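# Press the marked end of the rocker switch down

## Task

Push the marked end of the ivory rocker switch down until it stays there by itself, with the switch still lying flat. At the end, no part of the robot may be touching the switch, and no drink can, parts box or small stack bin may have been left tipped over.

## Robot and tools

Robot: two arms, left_arm (base near x +0.039, y +0.267, z -0.002 m) and right_arm (base near x -0.016, y -0.249, z -0.001 m). Each has a five-finger hand: a left hand on left_arm and a right hand on right_arm. A post stands fixed to the floor behind them. Cameras: cam_high (672x504, overhead, pinhole) and the fisheye wrist cameras cam_left_wrist and cam_right_wrist (616x616).

Scene frame: origin at table-top height, halfway between the nominal bases. +x points out over the table, +z up, and +y toward the left_arm side. Image left and right do not match arm names. Reported hand positions are in metres in this frame, with orientations as quat_wxyz.

Hand point: a spot fixed to the palm, 0.05 m in front of it and 0.15 m from the wrist flange along the fingers. Its +z runs along the straight fingers, +y comes out of the palm, and +x runs across the palm away from the thumb on the right hand (toward the thumb on the left hand). Straight fingertips reach 0.06-0.07 m past the point along +z, about 0.06 m behind it along -y. A bracket on the little-finger side of the wrist juts out and can strike objects.

One row = 28 numbers, each in [-1, 1], always for both arms, in this order: left_arm dx, dy, dz, rx, ry, rz; left hand little, ring, middle, index, thumb_bend, thumb_turn, force_limit, speed; then the same 14 for right_arm. The six pose numbers are an offset, not a pose. They are measured from that arm's Hand target as it stood when the action or call began, along that Hand target's own axes. 1.0 equals 0.6 m or 180 degrees, and rx, ry, rz form one rotation vector. Every row inside one action counts from the same starting point, so rows do not add up, but a repeated call moves the arm on again. All zeros means no new pose for that arm. Finger and thumb numbers are absolute targets: -1 is straight/open, +1 is curled/closed. For thumb_turn, -1 puts the thumb beside the palm and +1 puts it across from the fingers. force_limit maps -1..+1 to about 0..10 N (0..15 N for the two thumb motors). speed rises from almost zero at -1 to full at +0.48 and above. To keep a hand unchanged, resend the last eight hand numbers you sent it. If you have sent none, use its hand_measured six, then hand_force_limit and hand_speed.

execute_actions: actions is a list of actions. Each action is a table of up to 15 rows, one per 1/30 s step; a shorter table repeats its last row through step 15. cameras lists camera names, ["all"] or []. Images come only for an empty actions list or when cameras asks for them.

move: target is one row or a list of up to 15 rows. In a list, every offset still counts from the same starting Hand targets. speed is path speed in m/s (0.002 to 4.3, default 0.25; turns up to twice that in rad/s), one value or one per target. blend (metres) rounds the corners between list targets; 0 stops at each one. blocking=false returns after about 0.5 s while the motion continues. The paths are straight lines and do not avoid obstacles, and the whole move stops after 10 s. The result adds a move: line with the ending (done, off_target, moving, held, fault) and any limits (paced = the pose was clipped, held = steps were withheld).

wait: seconds 0 to 3600; sends nothing new and lets a running move continue. stop: brakes a running move. zoom_image: camera plus region [x0, y0, x1, y1] in that camera's pixels, at most 504 by 504, taken from its latest image. show_instructions: shows the reference pages. finished_scene: ends the scene for good (scene 1).

Results: end_effector_position and quat per arm; Hand target (your last commanded pose after clipping, the base for the next offsets); joint positions, velocities and torques; hand_measured, hand_stopped_by (moving, target, force, stalled, fault) and hand_load_n (positive = finger pushed open); motor temperatures; and MOTOR HOT or FAULT lines. Lines that changed too little may be left out.

Behaviour: the arms track commands loosely and often rest 1-3 cm (sometimes 5 cm) below or short of the target with no contact. If so, send the missing distance as a new offset. Each step limits the commanded turn to 40 degrees from the current orientation. An arm blocked by something keeps pushing until you command it back past its hand point. Faster motion and targets set further past the contact both press harder. Pressing or holding a stretched arm heats its motors; at 100 °C that arm drops for 30-60 s.

For this job, press the marked end with fingertips or the palm at a modest speed, only a little past the contact point. Then pull the hand clear so nothing touches the switch. Do not strike the switch hard. Do not tip over cans, parts boxes or stack bins, and do not let anything leave the table. Keep the two hands and arms apart, because a collision between them can fail the task. Stay clear of the post and of hard pushes against fixed things.

Each tool is called after "Call:" as a command line: name --argument value for each argument, lists and objects as JSON in quotes; but a table of rows of numbers goes row by row, as --pt "numbers of a row", without its own name.

Reference images:

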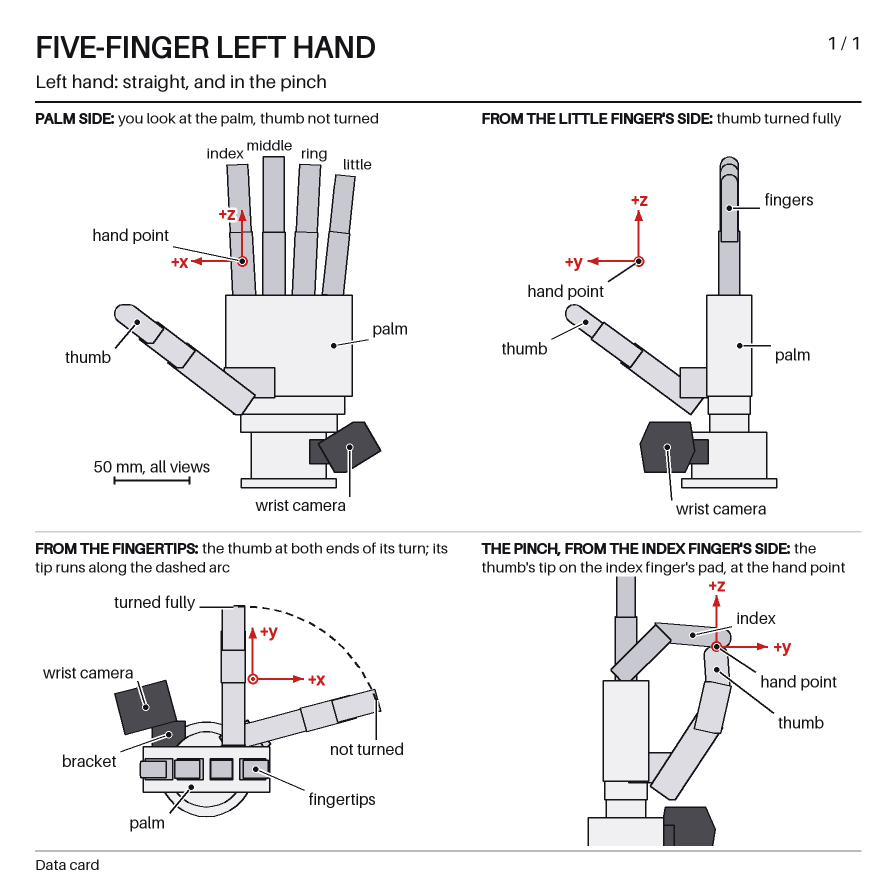

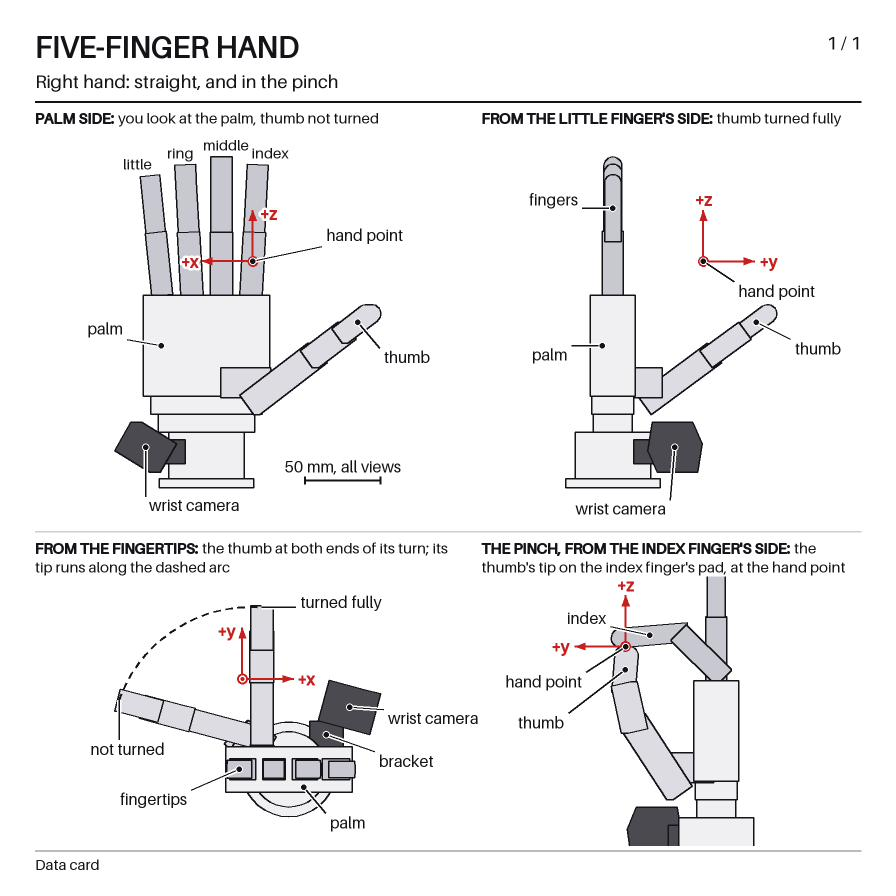

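## Session

Call:
execute_actions --actions '[]'

Scene clock: 0.00 s.
left_arm: end_effector_position=(+0.6230, +0.2575, +0.1198) hand_measured=(-1.000, -1.000, -1.000, -1.000, -1.000, -1.000) hand_load_n=(+0.0, +0.0, +0.0, +0.0, +0.0, +0.0) hand_stopped_by=(target, target, target, target, target, target) hand_force_limit=0.00 hand_speed=-0.80 end_effector_quat_wxyz=(+0.086, +0.221, +0.930, +0.280) | right_arm: end_effector_position=(+0.6115, -0.2310, +0.1816) hand_measured=(-1.000, -1.000, -1.000, -1.000, -1.000, -1.000) hand_load_n=(+0.0, +0.0, +0.0, +0.0, +0.0, +0.0) hand_stopped_by=(target, target, target, target, target, target) hand_force_limit=0.00 hand_speed=-0.80 end_effector_quat_wxyz=(-0.019, +0.860, -0.509, +0.030)
Joint positions: left_arm=[-0.31 1.862 1.458 -1.01 -0.575 1.79] | right_arm=[-0.019 2.194 2.343 -1.649 0 -0.474]
Joint velocities: within noise
Joint torques (N m): no reading
Motor temperatures (°C): left_arm=[36 34 35 33 36 34] | right_arm=[38 36 36 34 34 34]
Heat: left arm: hottest waist 36 °C; right arm: hottest waist 38 °C.
Hand target: left_arm +0.6313, +0.2551, +0.1335; +0.102, +0.216, +0.930, +0.279 | right_arm +0.6163, -0.2309, +0.1844; -0.023, +0.860, -0.509, +0.036

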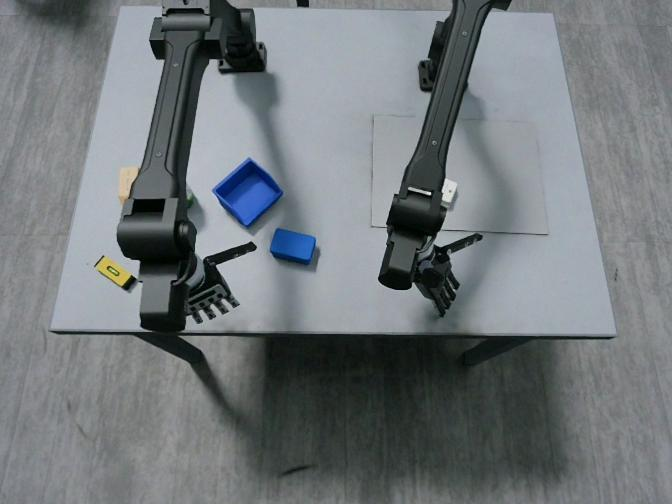

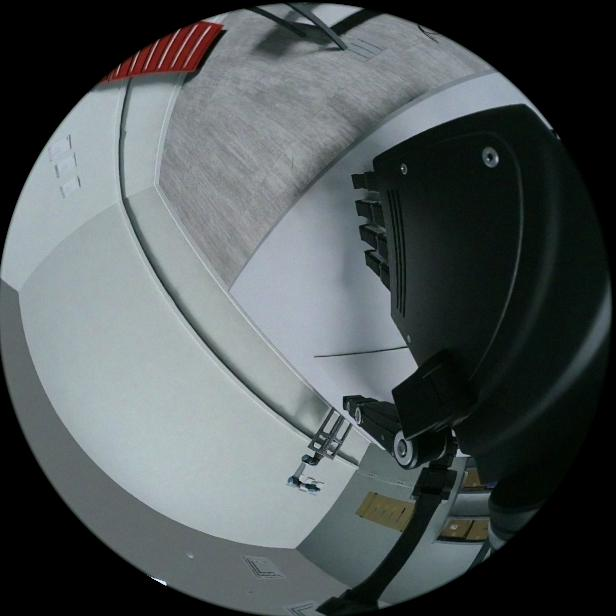

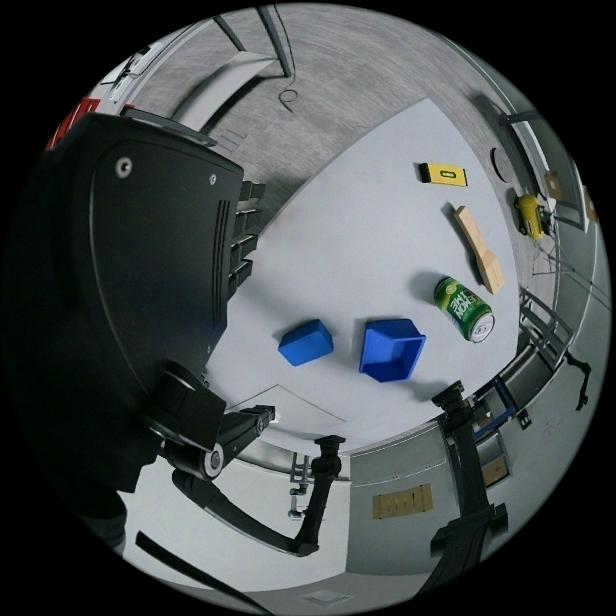

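Call:
zoom_image --camera "cam_high" --region '[360, 100, 560, 250]'

Call:
zoom_image --camera "cam_high" --region '[425, 165, 475, 215]'

Scaled by 2.520 from the camera's image (finer frame: 960x720).

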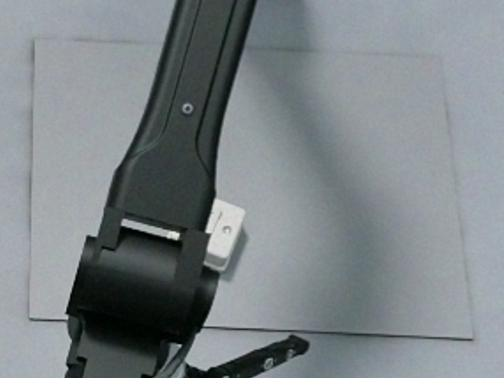

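Scaled by 10.080 from the camera's image (finer frame: 960x720).

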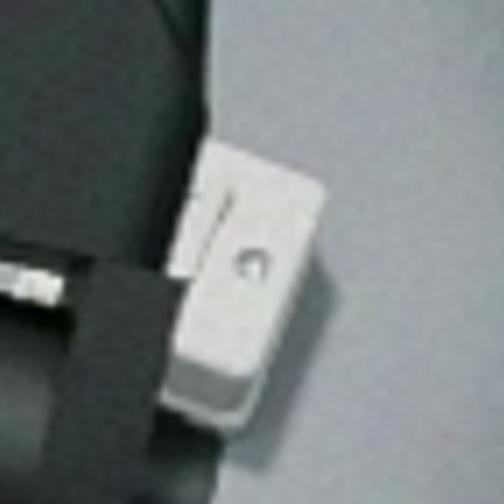

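Call:
move --target '[0.1075,0.298,-0.045,0,0,0,-1,-1,-1,-1,-1,-1,0,-0.8,0,0,0,0,0,0,-1,-1,-1,-1,-1,-1,0,-0.8]' --cameras '["all"]'

Scene clock: 11.57 s.
left_arm: end_effector_position=(+0.6149, +0.4092, +0.2235) hand_measured=(-1.000, -1.000, -1.000, -1.000, -1.000, -1.000) hand_load_n=(+0.0, +0.0, +0.0, +0.0, +0.0, +0.0) hand_stopped_by=(target, target, target, target, target, target) hand_force_limit=0.00 hand_speed=-0.80 end_effector_quat_wxyz=(+0.076, +0.205, +0.936, +0.275) | right_arm: end_effector_position=(+0.6115, -0.2310, +0.1816) hand_measured=(-1.000, -1.000, -1.000, -1.000, -1.000, -1.000) hand_load_n=(+0.0, +0.0, +0.0, +0.0, -0.5, +0.0) hand_stopped_by=(target, target, target, target, target, target) hand_force_limit=0.00 hand_speed=-0.80 end_effector_quat_wxyz=(-0.019, +0.860, -0.509, +0.030)
Joint positions: left_arm=[-0.035 1.698 1.513 -1.1 -0.511 2.057] | right_arm=[-0.019 2.194 2.343 -1.649 0 -0.474]
Joint torques (N m): left_arm=[0.32 -14.56 11.52 0.18 -0.26 0.11] | right_arm=[0.26 -22.83 10.36 0.46 -0.07 -0.07]
Heat: left arm: hottest elbow 38 °C; right arm: hottest waist 38 °C.
Hand target: left_arm +0.6274, +0.4063, +0.2517; +0.102, +0.216, +0.930, +0.279 | right_arm +0.6163, -0.2309, +0.1844; -0.023, +0.860, -0.509, +0.036
Off the commanded pose: left_arm 0.031 m, 3 deg | right_arm 0.006 m, 1 deg.
joint sent to its limit (left arm) — joint 6 (wrist roll), upper limit. The joint targets still meet the commanded pose.
move: off_target (left_arm)
cam_left_wrist: T_world_to_cam=[[-0.55507, -0.62033, -0.55415, 0.7217], [-0.79914, 0.21285, 0.5622, 0.27142], [-0.2308, 0.75491, -0.61388, 0.08951]] pos_world=[0.63816, 0.32235, 0.30229]

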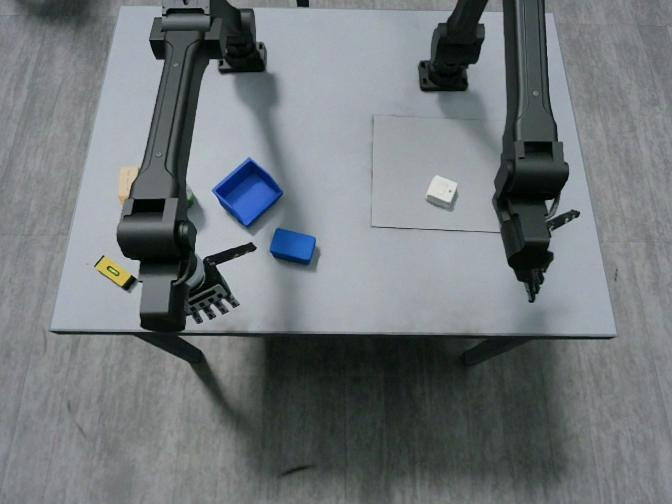

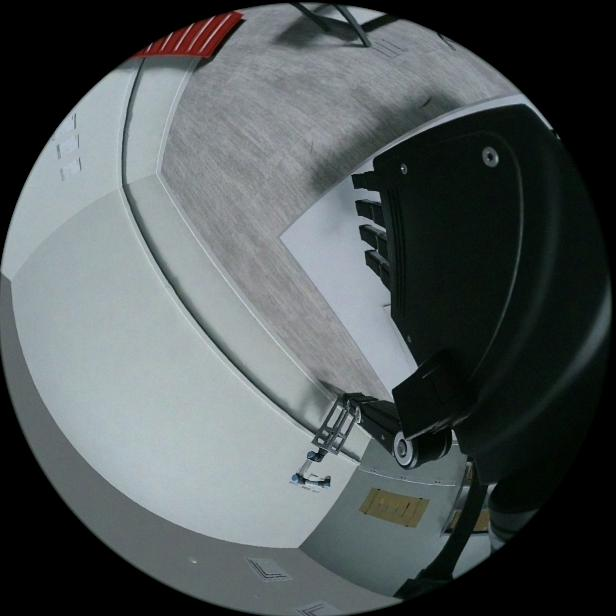

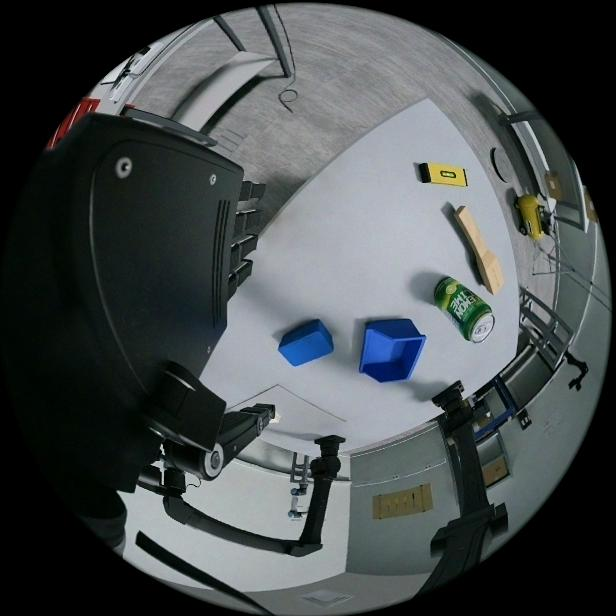

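Call:
zoom_image --camera "cam_high" --region '[417, 165, 467, 215]'

Scaled by 10.080 from the camera's image (finer frame: 960x720).

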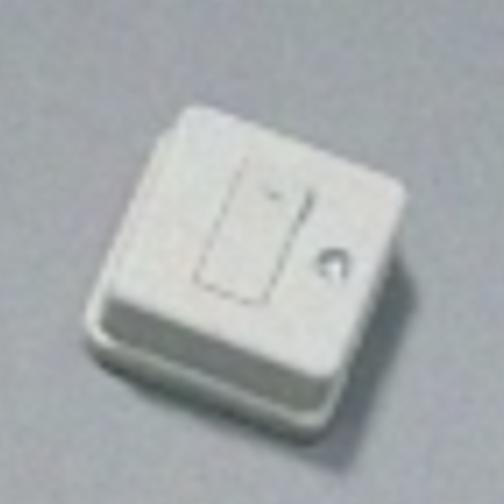

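Call:
move --target '[0.3023,-0.4267,-0.2327,0.0961,0.2069,-0.6224,-1,-1,-1,-1,-1,-1,0,-0.8,0,0,0,0,0,0,-1,-1,-1,-1,-1,-1,0,-0.8]' --cameras '["all"]' --speed 0.4

Scene clock: 63.00 s.
left_arm: end_effector_position=(+0.3323, +0.2302, +0.2094) hand_measured=(-1.000, -1.000, -1.000, -1.000, -1.000, -1.000) hand_load_n=(+0.0, +0.0, +0.0, +0.0, +0.0, +0.0) hand_stopped_by=(target, target, target, target, target, target) hand_force_limit=0.00 hand_speed=-0.80 end_effector_quat_wxyz=(+0.005, +0.699, -0.715, -0.006) | right_arm: end_effector_position=(+0.6115, -0.2310, +0.1816) hand_measured=(-1.000, -1.000, -1.000, -1.000, -1.000, -1.000) hand_load_n=(+0.0, +0.0, +0.0, +0.0, +0.0, +0.0) hand_stopped_by=(target, target, target, target, target, target) hand_force_limit=0.00 hand_speed=-0.80 end_effector_quat_wxyz=(-0.019, +0.860, -0.509, +0.030)
Joint positions: left_arm=[-0.036 1.279 1.19 -1.498 -0.001 0.002] | right_arm=[-0.019 2.194 2.343 -1.649 0 -0.474]
Joint torques (N m): left_arm=[1.73 -6.83 7.5 0.4 0.11 -0.17] | right_arm=[0.67 -22.77 10.47 0.42 -0.11 -0.07]
Motor temperatures (°C): left_arm=[36 37 47 33 36 33] | right_arm=[37 39 41 34 34 34]
Heat: left arm: hottest elbow 47 °C; right arm: hottest elbow 41 °C.
Hand target: left_arm +0.3351, +0.2309, +0.2099; +0.000, +0.707, -0.707, +0.000 | right_arm +0.6163, -0.2309, +0.1844; -0.023, +0.860, -0.509, +0.036
Off the commanded pose: left_arm 0.003 m, 2 deg | right_arm 0.006 m, 1 deg.
move: done
cam_left_wrist: T_world_to_cam=[[0.96032, -0.27649, -0.03662, -0.24507], [-0.20621, -0.79225, 0.5743, 0.1234], [-0.1878, -0.54396, -0.81782, 0.47826]] pos_world=[0.35061, 0.29016, 0.31129]

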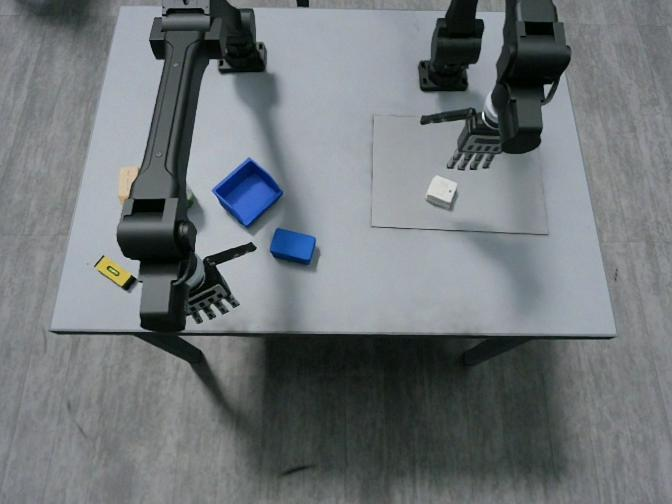

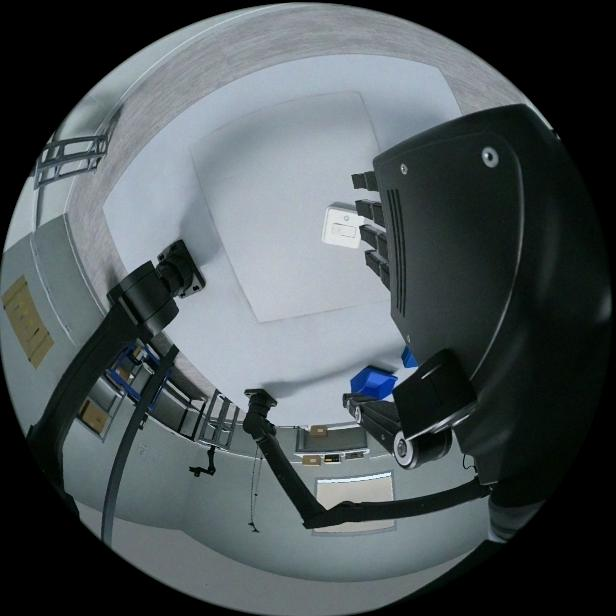

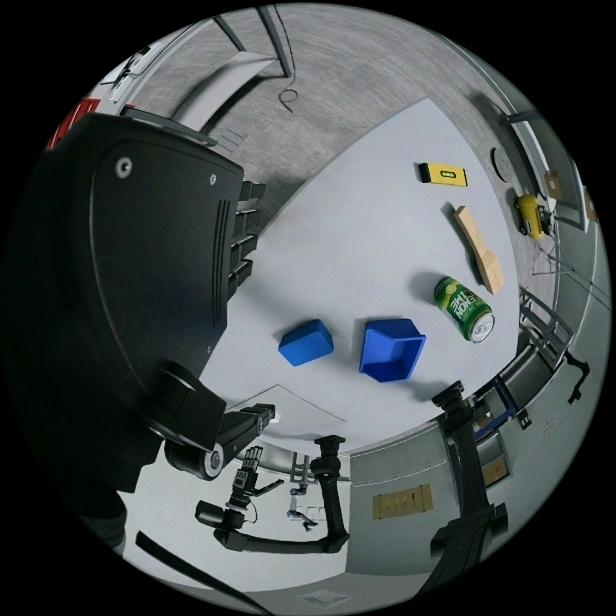

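Excellent pose. Zoom.

Call:
zoom_image --camera "cam_left_wrist" --region '[310, 190, 380, 260]'

Call:
zoom_image --camera "cam_high" --region '[417, 110, 517, 210]'

Scaled by 7.200 from the camera's image (finer frame: 880x880).

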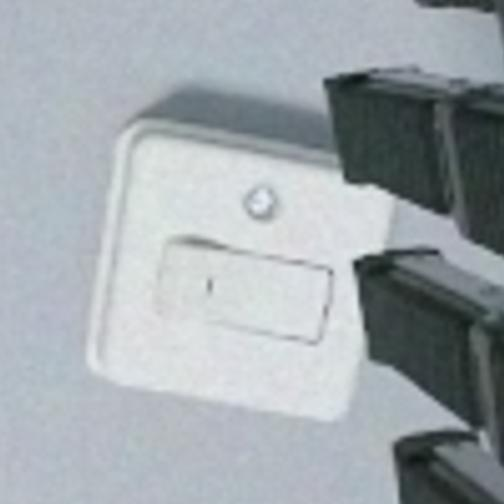

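Scaled by 5.040 from the camera's image (finer frame: 960x720).

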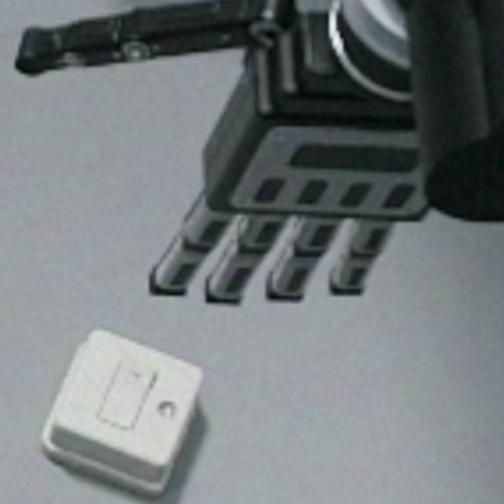

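Call:
move --target '[0,0.0217,0.125,0,0,0,-0.5,-0.5,-0.5,-1,-1,-1,0,0,0,0,0,0,0,0,-1,-1,-1,-1,-1,-1,0,-0.8]' --cameras '["all"]'

Call:
zoom_image --camera "cam_left_wrist" --region '[310, 180, 400, 270]'

Call:
zoom_image --camera "cam_high" --region '[410, 140, 480, 210]'

Scene clock: 89.33 s.
left_arm: end_effector_position=(+0.3151, +0.2305, +0.1325) hand_measured=(-0.500, -0.500, -0.500, -1.000, -1.000, -1.000) hand_load_n=(+0.0, +0.0, +0.0, +0.0, +0.0, +0.0) hand_stopped_by=(target, target, target, target, target, target) hand_force_limit=0.00 hand_speed=0.00 end_effector_quat_wxyz=(+0.007, +0.699, -0.715, -0.008) | right_arm: end_effector_position=(+0.6115, -0.2310, +0.1816) hand_measured=(-1.000, -1.000, -1.000, -1.000, -1.000, -1.000) hand_load_n=(+0.0, +0.0, +0.0, +0.0, -0.5, +0.0) hand_stopped_by=(target, target, target, target, target, target) hand_force_limit=0.00 hand_speed=-0.80 end_effector_quat_wxyz=(-0.019, +0.860, -0.509, +0.030)
Joint positions: left_arm=[-0.036 1.277 0.982 -1.297 -0.001 0.001] | right_arm=[-0.019 2.194 2.343 -1.649 0 -0.474]
Joint torques (N m): left_arm=[1.55 -6.53 7.97 0.5 0.1 -0.21] | right_arm=[0.32 -22.53 10.43 0.42 -0.09 -0.07]
Heat: left arm: hottest elbow 44 °C; right arm: hottest elbow 43 °C.
Hand target: left_arm +0.3221, +0.2309, +0.1350; +0.000, +0.707, -0.707, +0.000 | right_arm +0.6163, -0.2309, +0.1844; -0.023, +0.860, -0.509, +0.036
Off the commanded pose: left_arm 0.007 m, 2 deg | right_arm 0.006 m, 1 deg.
move: done
cam_left_wrist: T_world_to_cam=[[0.9604, -0.27536, -0.04258, -0.23084], [-0.20173, -0.7926, 0.5754, 0.1628], [-0.19219, -0.54402, -0.81676, 0.41357]] pos_world=[0.33403, 0.29046, 0.23428]

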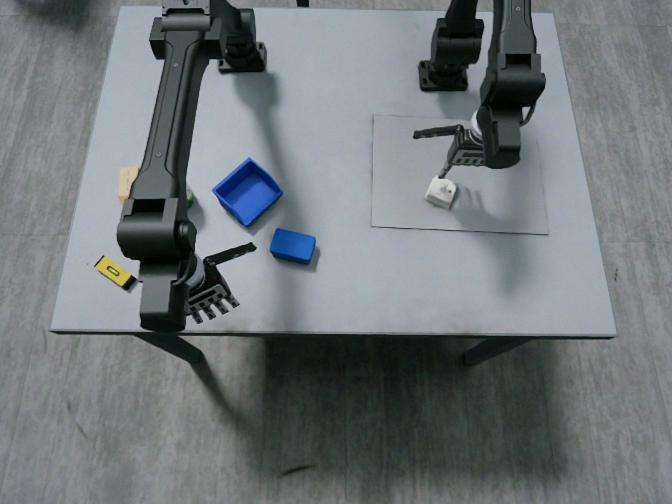

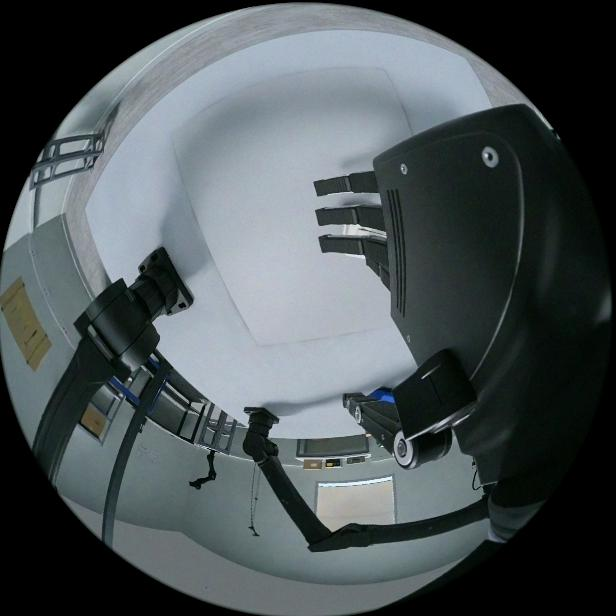

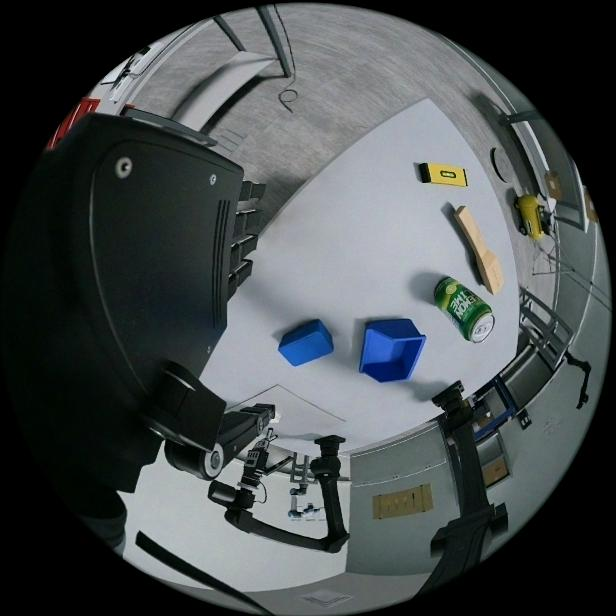

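Scaled by 5.600 from the camera's image (finer frame: 880x880).

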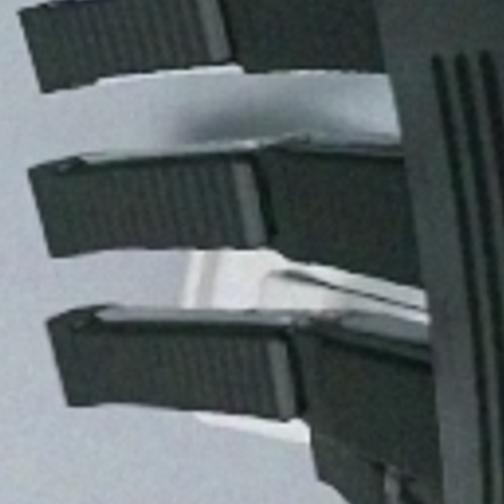

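Scaled by 7.200 from the camera's image (finer frame: 960x720).

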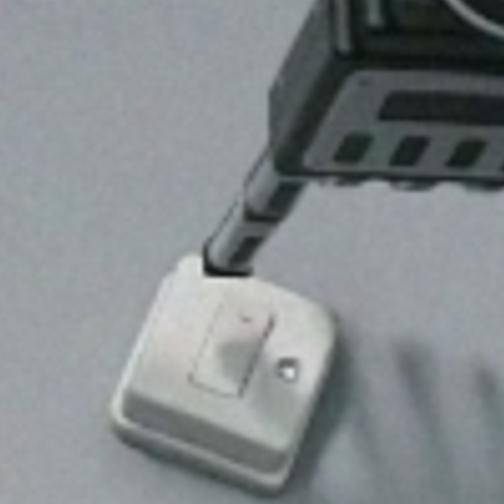

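Call:
move --target '[-0.0217,0.005,0.0333,0,0,0,0.5,0.5,0.5,-1,-1,-1,0,0,0,0,0,0,0,0,-1,-1,-1,-1,-1,-1,0,-0.8]' --cameras '["cam_high"]' --speed 0.1

Call:
zoom_image --camera "cam_high" --region '[420, 150, 470, 200]'

Scene clock: 110.13 s.
left_arm: end_effector_position=(+0.3156, +0.2417, +0.1160) hand_measured=(+0.500, +0.500, +0.500, -1.000, -1.000, -1.000) hand_load_n=(+0.0, +0.0, +0.0, +0.0, +0.0, +0.0) hand_stopped_by=(target, target, target, target, target, target) hand_force_limit=0.00 hand_speed=0.00 end_effector_quat_wxyz=(+0.003, +0.711, -0.703, -0.003) | right_arm: end_effector_position=(+0.6115, -0.2310, +0.1816) hand_measured=(-1.000, -1.000, -1.000, -1.000, -1.000, -1.000) hand_load_n=(+0.0, +0.0, +0.0, +0.0, -0.5, +0.0) hand_stopped_by=(target, target, target, target, target, target) hand_force_limit=0.00 hand_speed=-0.80 end_effector_quat_wxyz=(-0.019, +0.860, -0.509, +0.030)
Joint positions: left_arm=[0.003 1.281 0.942 -1.241 0 0.008] | right_arm=[-0.019 2.194 2.343 -1.649 0 -0.474]
Joint torques (N m): left_arm=[1.14 -6.01 7.25 0.38 0.1 0.09] | right_arm=[0.32 -22.53 10.39 0.46 -0.06 -0.1]
Heat: left arm: hottest elbow 44 °C; right arm: hottest elbow 43 °C.
Hand target: left_arm +0.3191, +0.2438, +0.1150; +0.000, +0.707, -0.707, +0.000 | right_arm +0.6163, -0.2309, +0.1844; -0.023, +0.860, -0.509, +0.036
Off the commanded pose: left_arm 0.004 m, 1 deg | right_arm 0.006 m, 1 deg.
move: done

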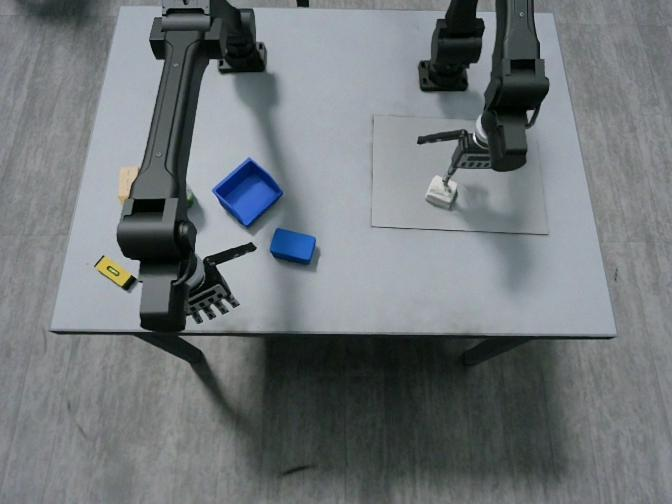

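Scaled by 10.080 from the camera's image (finer frame: 960x720).

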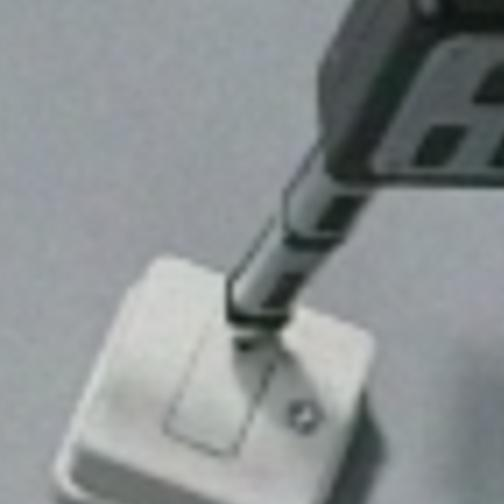

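Call:
move --target '[0,0.0117,0.02,0,0,0,0.5,0.5,0.5,-1,-1,-1,0,0,0,0,0,0,0,0,-1,-1,-1,-1,-1,-1,0,-0.8]' --cameras '["cam_high"]' --speed 0.05

Call:
zoom_image --camera "cam_high" --region '[420, 150, 470, 200]'

Scene clock: 122.47 s.
left_arm: end_effector_position=(+0.3118, +0.2419, +0.1077) hand_measured=(+0.500, +0.500, +0.500, -1.000, -1.000, -1.000) hand_load_n=(+0.0, +0.0, +0.0, -1.0, +0.0, +0.0) hand_stopped_by=(target, target, target, target, target, target) hand_force_limit=0.00 hand_speed=0.00 end_effector_quat_wxyz=(+0.003, +0.710, -0.704, -0.002) | right_arm: end_effector_position=(+0.6115, -0.2310, +0.1816) hand_measured=(-1.000, -1.000, -1.000, -1.000, -1.000, -1.000) hand_load_n=(+0.0, +0.0, +0.0, +0.0, +0.0, +0.0) hand_stopped_by=(target, target, target, target, target, target) hand_force_limit=0.00 hand_speed=-0.80 end_effector_quat_wxyz=(-0.019, +0.860, -0.509, +0.030)
Joint positions: left_arm=[0.004 1.277 0.916 -1.217 0 0.012] | right_arm=[-0.019 2.194 2.343 -1.649 0 -0.474]
Joint torques (N m): left_arm=[1.32 -6.01 6.23 0.73 0.07 0.01] | right_arm=[0.56 -22.42 10.47 0.49 -0.11 -0.09]
Heat: left arm: hottest elbow 44 °C; right arm: hottest elbow 44 °C.
Hand target: left_arm +0.3120, +0.2440, +0.1031; +0.000, +0.707, -0.707, +0.000 | right_arm +0.6163, -0.2309, +0.1844; -0.023, +0.860, -0.509, +0.036
Off the commanded pose: left_arm 0.005 m, 1 deg | right_arm 0.006 m, 1 deg.
move: done

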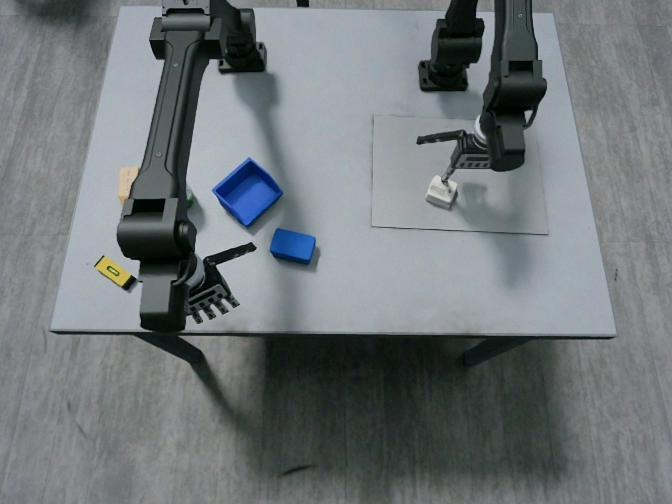

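Scaled by 10.080 from the camera's image (finer frame: 960x720).

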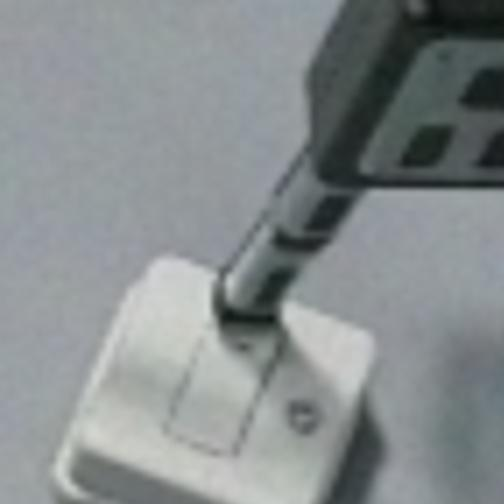

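Call:
move --target '[0,0.0,0.01,0,0,0,0.5,0.5,0.5,-1,-1,-1,0,0,0,0,0,0,0,0,-1,-1,-1,-1,-1,-1,0,-0.8]' --cameras '["cam_high"]' --speed 0.05

Call:
zoom_image --camera "cam_high" --region '[420, 150, 470, 200]'

Scene clock: 127.30 s.
left_arm: end_effector_position=(+0.3116, +0.2422, +0.1067) hand_measured=(+0.500, +0.500, +0.500, -1.000, -1.000, -1.000) hand_load_n=(+0.0, +0.0, +0.0, -2.0, +0.0, +0.0) hand_stopped_by=(target, target, target, target, target, target) hand_force_limit=0.00 hand_speed=0.00 end_effector_quat_wxyz=(+0.000, +0.708, -0.706, +0.000) | right_arm: end_effector_position=(+0.6115, -0.2310, +0.1816) hand_measured=(-1.000, -1.000, -1.000, -1.000, -1.000, -1.000) hand_load_n=(+0.0, +0.0, +0.0, +0.0, +0.0, +0.0) hand_stopped_by=(target, target, target, target, target, target) hand_force_limit=0.00 hand_speed=-0.80 end_effector_quat_wxyz=(-0.019, +0.860, -0.509, +0.030)
Joint positions: left_arm=[0.004 1.273 0.911 -1.209 0 0.016] | right_arm=[-0.019 2.194 2.343 -1.649 0 -0.474]
Joint torques (N m): left_arm=[1.08 -5.07 5.94 0.96 0.08 0.04] | right_arm=[0.26 -22.59 10.4 0.42 -0.08 -0.1]
Heat: left arm: hottest elbow 43 °C; right arm: hottest elbow 44 °C.
Hand target: left_arm +0.3121, +0.2440, +0.0970; +0.000, +0.707, -0.707, +0.000 | right_arm +0.6163, -0.2309, +0.1844; -0.023, +0.860, -0.509, +0.036
Off the commanded pose: left_arm 0.010 m, 0 deg | right_arm 0.006 m, 1 deg.
move: done

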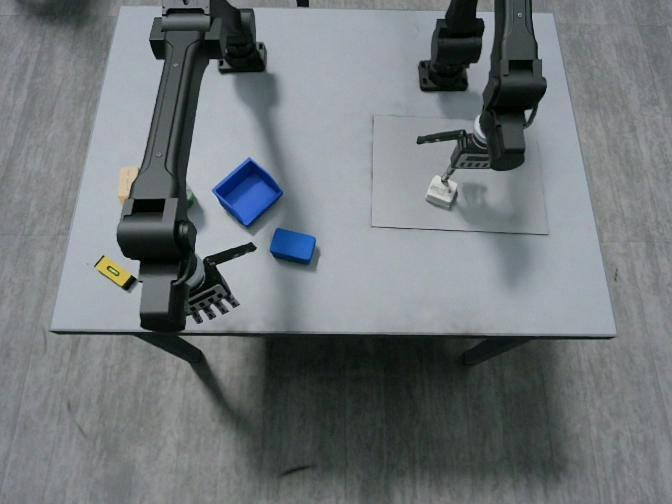

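Scaled by 10.080 from the camera's image (finer frame: 960x720).

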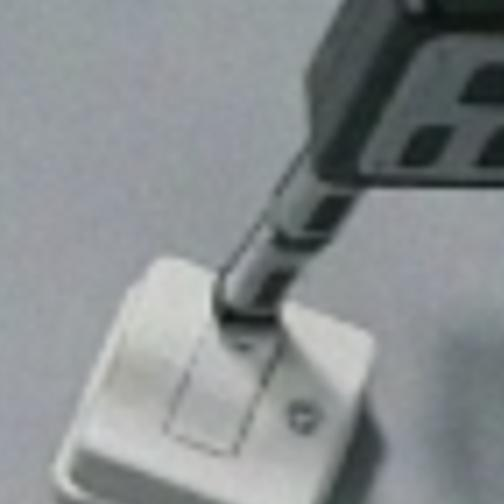

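Call:
move --target '[0,-0.0033,0.0133,0,0,0,0.5,0.5,0.5,-1,-1,-1,0,0,0,0,0,0,0,0,-1,-1,-1,-1,-1,-1,0,-0.8]' --cameras '["cam_high"]' --speed 0.05

Call:
zoom_image --camera "cam_high" --region '[420, 150, 470, 200]'

Scene clock: 135.77 s.
left_arm: end_effector_position=(+0.3148, +0.2424, +0.1003) hand_measured=(+0.500, +0.500, +0.500, -1.000, -1.000, -1.000) hand_load_n=(+0.0, +0.0, +0.0, -1.5, -0.5, +0.0) hand_stopped_by=(target, target, target, target, target, target) hand_force_limit=0.00 hand_speed=0.00 end_effector_quat_wxyz=(-0.006, +0.708, -0.706, +0.006) | right_arm: end_effector_position=(+0.6115, -0.2310, +0.1816) hand_measured=(-1.000, -1.000, -1.000, -1.000, -1.000, -1.000) hand_load_n=(+0.0, +0.0, +0.0, +0.0, +0.0, +0.0) hand_stopped_by=(target, target, target, target, target, target) hand_force_limit=0.00 hand_speed=-0.80 end_effector_quat_wxyz=(-0.019, +0.860, -0.509, +0.030)
Joint positions: left_arm=[0.005 1.276 0.898 -1.177 0.001 0.018] | right_arm=[-0.019 2.194 2.343 -1.649 0 -0.474]
Joint torques (N m): left_arm=[0.79 -4.07 6.09 0.98 0.04 0.04] | right_arm=[0.15 -22.77 10.39 0.38 -0.1 -0.08]
Motor temperatures (°C): left_arm=[36 36 42 33 36 33] | right_arm=[37 40 44 34 34 34]
Heat: left arm: hottest elbow 42 °C; right arm: hottest elbow 44 °C.
Hand target: left_arm +0.3140, +0.2439, +0.0891; +0.000, +0.707, -0.707, +0.000 | right_arm +0.6163, -0.2309, +0.1844; -0.023, +0.860, -0.509, +0.036
Off the commanded pose: left_arm 0.011 m, 1 deg | right_arm 0.006 m, 1 deg.
move: off_target (left_arm)

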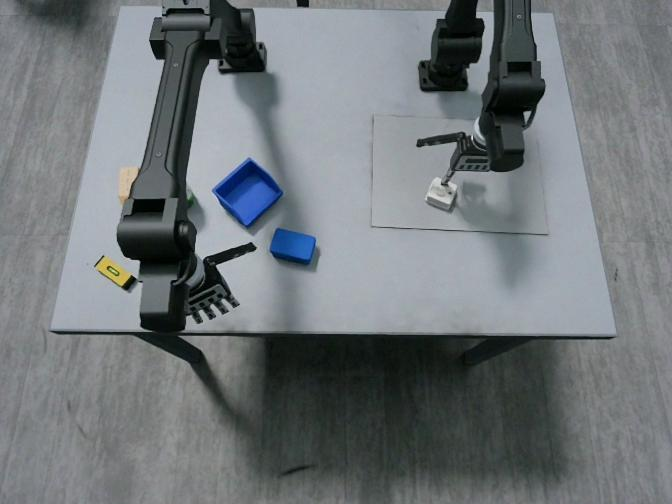

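Scaled by 10.080 from the camera's image (finer frame: 960x720).

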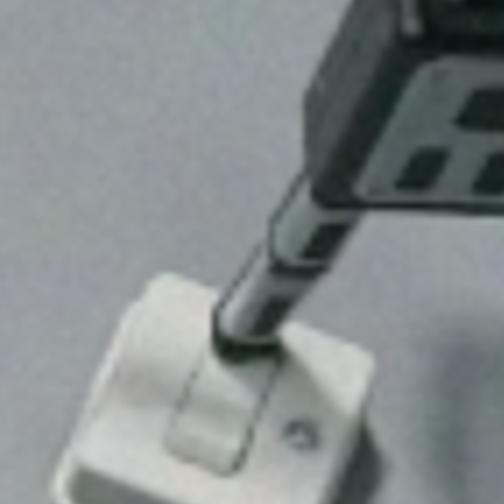

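Call:
move --target '[0,0.0,-0.08,0,0,0,0.5,0.5,0.5,-1,-1,-1,0,0,0,0,0,0,0,0,-1,-1,-1,-1,-1,-1,0,-0.8]' --cameras '["all"]' --speed 0.08

Call:
zoom_image --camera "cam_high" --region '[420, 160, 470, 210]'

Scene clock: 142.73 s.
left_arm: end_effector_position=(+0.2991, +0.2421, +0.1208) hand_measured=(+0.500, +0.500, +0.500, -1.000, -1.000, -1.000) hand_load_n=(+0.0, +0.0, +0.0, +0.0, +0.0, +0.0) hand_stopped_by=(target, target, target, target, target, target) hand_force_limit=0.00 hand_speed=0.00 end_effector_quat_wxyz=(+0.016, +0.708, -0.706, -0.015) | right_arm: end_effector_position=(+0.6115, -0.2310, +0.1816) hand_measured=(-1.000, -1.000, -1.000, -1.000, -1.000, -1.000) hand_load_n=(+0.0, +0.0, +0.0, +0.0, +0.0, +0.0) hand_stopped_by=(target, target, target, target, target, target) hand_force_limit=0.00 hand_speed=-0.80 end_effector_quat_wxyz=(-0.019, +0.860, -0.509, +0.030)
Joint positions: left_arm=[0.005 1.259 0.93 -1.286 0.001 0.018] | right_arm=[-0.019 2.194 2.343 -1.649 0 -0.474]
Joint torques (N m): left_arm=[0.38 -5.89 10.39 -0.29 0.05 -0.02] | right_arm=[0.15 -22.95 10.29 0.44 -0.08 -0.09]
Heat: left arm: hottest elbow 42 °C; right arm: hottest elbow 44 °C.
Hand target: left_arm +0.3140, +0.2440, +0.1371; +0.000, +0.707, -0.707, +0.000 | right_arm +0.6163, -0.2309, +0.1844; -0.023, +0.860, -0.509, +0.036
Off the commanded pose: left_arm 0.022 m, 3 deg | right_arm 0.006 m, 1 deg.
move: off_target (left_arm)
cam_left_wrist: T_world_to_cam=[[0.96546, -0.25264, -0.06377, -0.21727], [-0.16994, -0.79603, 0.58091, 0.16619], [-0.19753, -0.55, -0.81147, 0.40958]] pos_world=[0.31891, 0.30268, 0.22197]

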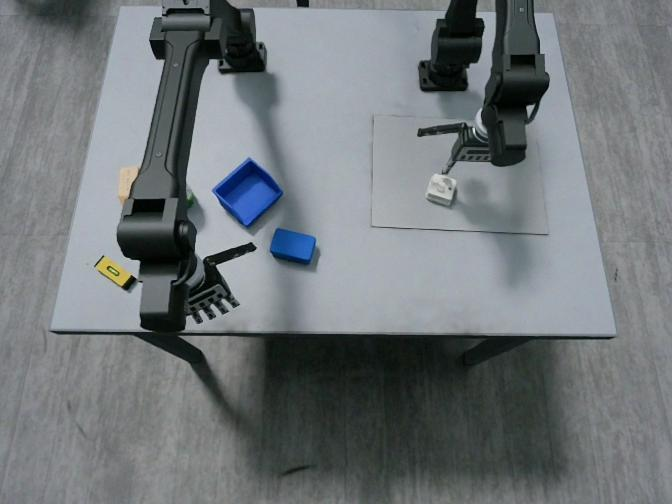

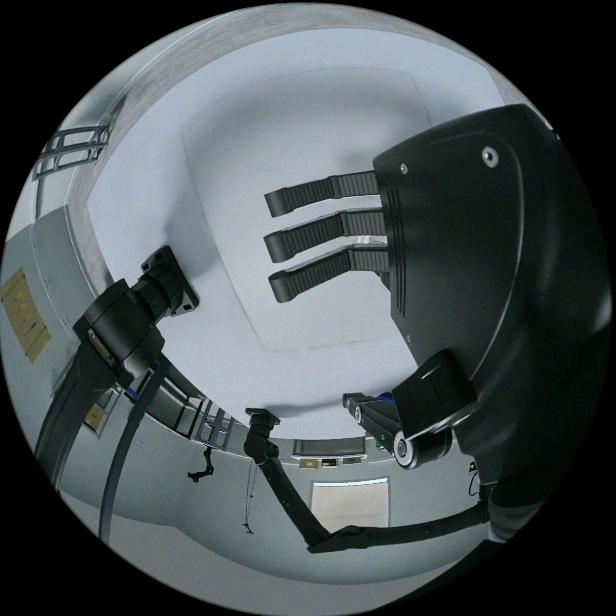

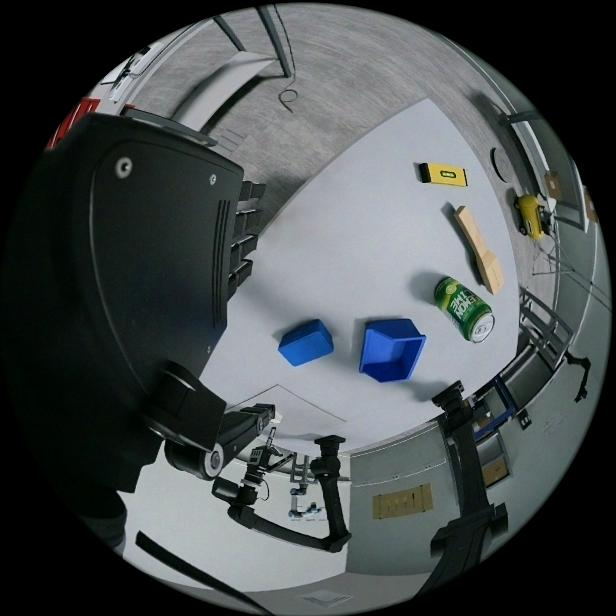

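Scaled by 10.080 from the camera's image (finer frame: 960x720).

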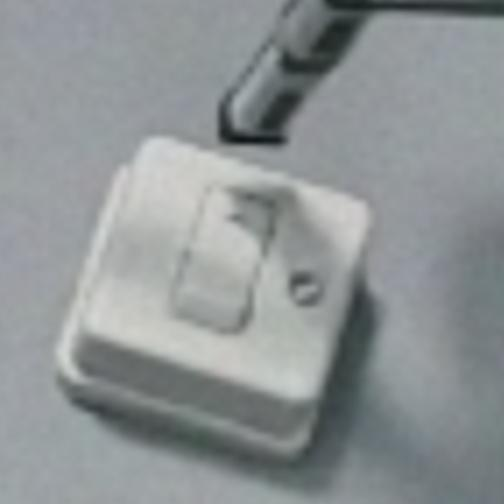

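Call:
move --pt "0 0 -0.07 0 0 0 0.5 0.5 0.5 -1 -1 -1 0 0 0 0 0 0 0 0 -1 -1 -1 -1 -1 -1 0 -0.8" --pt "-0.1 0 -0.13 0 0 0 0.5 0.5 0.5 -1 -1 -1 0 0 0 0 0 0 0 0 -1 -1 -1 -1 -1 -1 0 -0.8" --cameras '["all"]' --speed 0.2 --blend '[0.02,0]'

Call:
zoom_image --camera "cam_high" --region '[417, 165, 467, 215]'

Call:
zoom_image --camera "cam_left_wrist" --region '[300, 170, 400, 270]'

Scene clock: 149.63 s.
left_arm: end_effector_position=(+0.3022, +0.3019, +0.2012) hand_measured=(+0.500, +0.500, +0.500, -1.000, -1.000, -1.000) hand_load_n=(+0.0, +0.0, +0.0, +0.0, +0.0, +0.0) hand_stopped_by=(target, target, target, target, target, target) hand_force_limit=0.00 hand_speed=0.00 end_effector_quat_wxyz=(+0.012, +0.713, -0.701, -0.010) | right_arm: end_effector_position=(+0.6115, -0.2310, +0.1816) hand_measured=(-1.000, -1.000, -1.000, -1.000, -1.000, -1.000) hand_load_n=(+0.0, +0.0, +0.0, +0.0, +0.0, +0.0) hand_stopped_by=(target, target, target, target, target, target) hand_force_limit=0.00 hand_speed=-0.80 end_effector_quat_wxyz=(-0.019, +0.860, -0.509, +0.030)
Joint positions: left_arm=[0.188 1.226 1.121 -1.496 -0.003 0.185] | right_arm=[-0.019 2.194 2.343 -1.649 0 -0.474]
Joint torques (N m): left_arm=[-0.09 -4.89 10.95 -0.32 0.2 0.08] | right_arm=[0.38 -22.89 10.45 0.53 -0.08 -0.11]
Heat: left arm: hottest elbow 44 °C; right arm: hottest elbow 44 °C.
Hand target: left_arm +0.3140, +0.3039, +0.2150; +0.000, +0.707, -0.707, +0.000 | right_arm +0.6163, -0.2309, +0.1844; -0.023, +0.860, -0.509, +0.036
Off the commanded pose: left_arm 0.018 m, 2 deg | right_arm 0.006 m, 1 deg.
move: off_target (left_arm)
cam_left_wrist: T_world_to_cam=[[0.97016, -0.23717, -0.05049, -0.20871], [-0.16489, -0.79791, 0.57978, 0.16683], [-0.17779, -0.55415, -0.81321, 0.50396]] pos_world=[0.31959, 0.36289, 0.30257]

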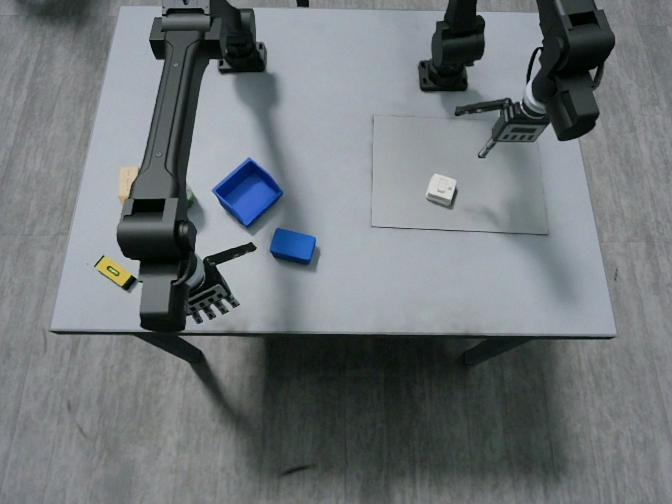

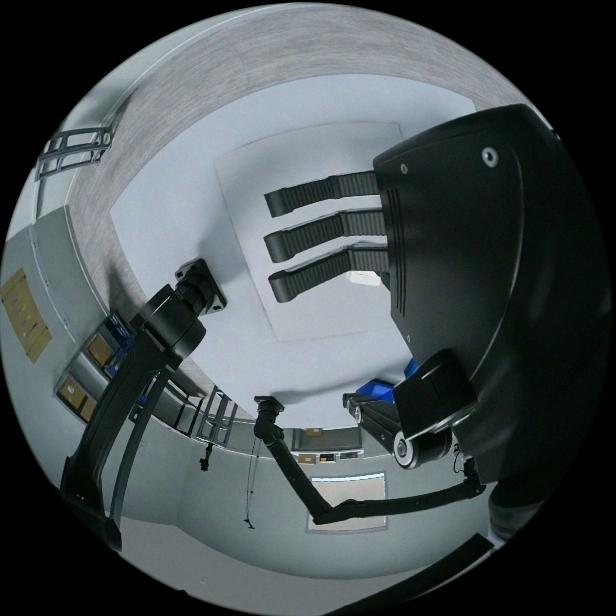

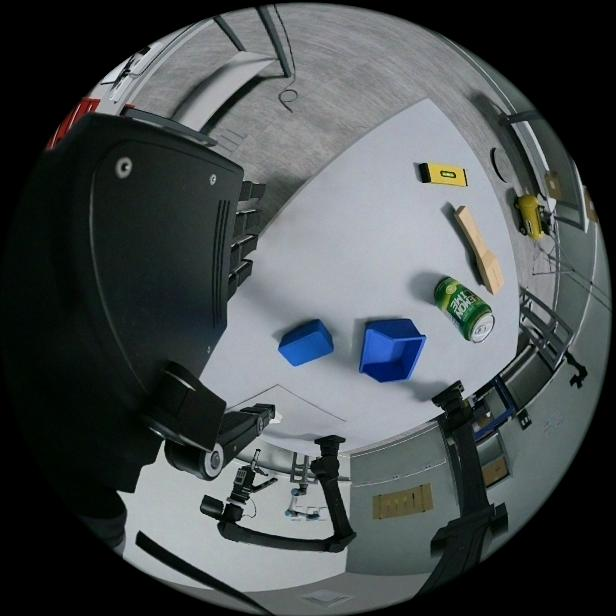

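Scaled by 10.080 from the camera's image (finer frame: 960x720).

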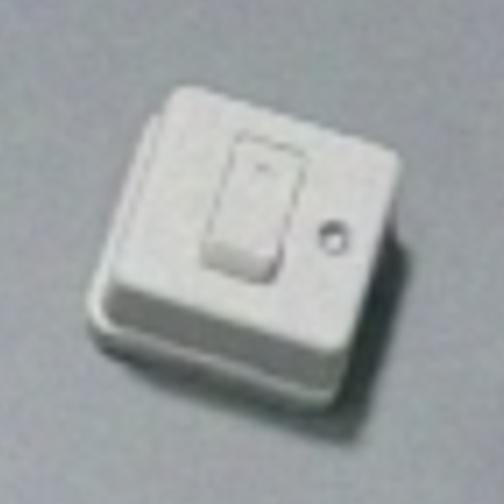

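Scaled by 5.040 from the camera's image (finer frame: 880x880).

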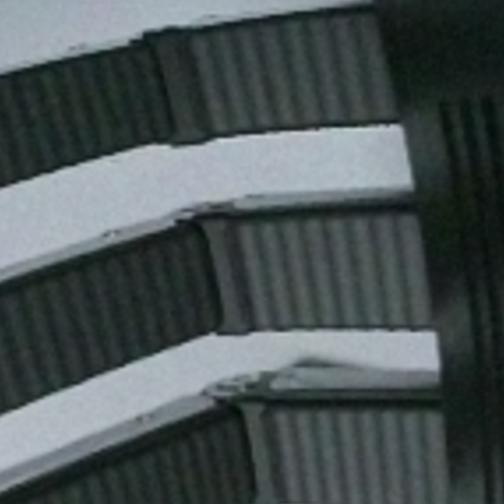

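Call:
finished_scene

The scene is finished: the task was done.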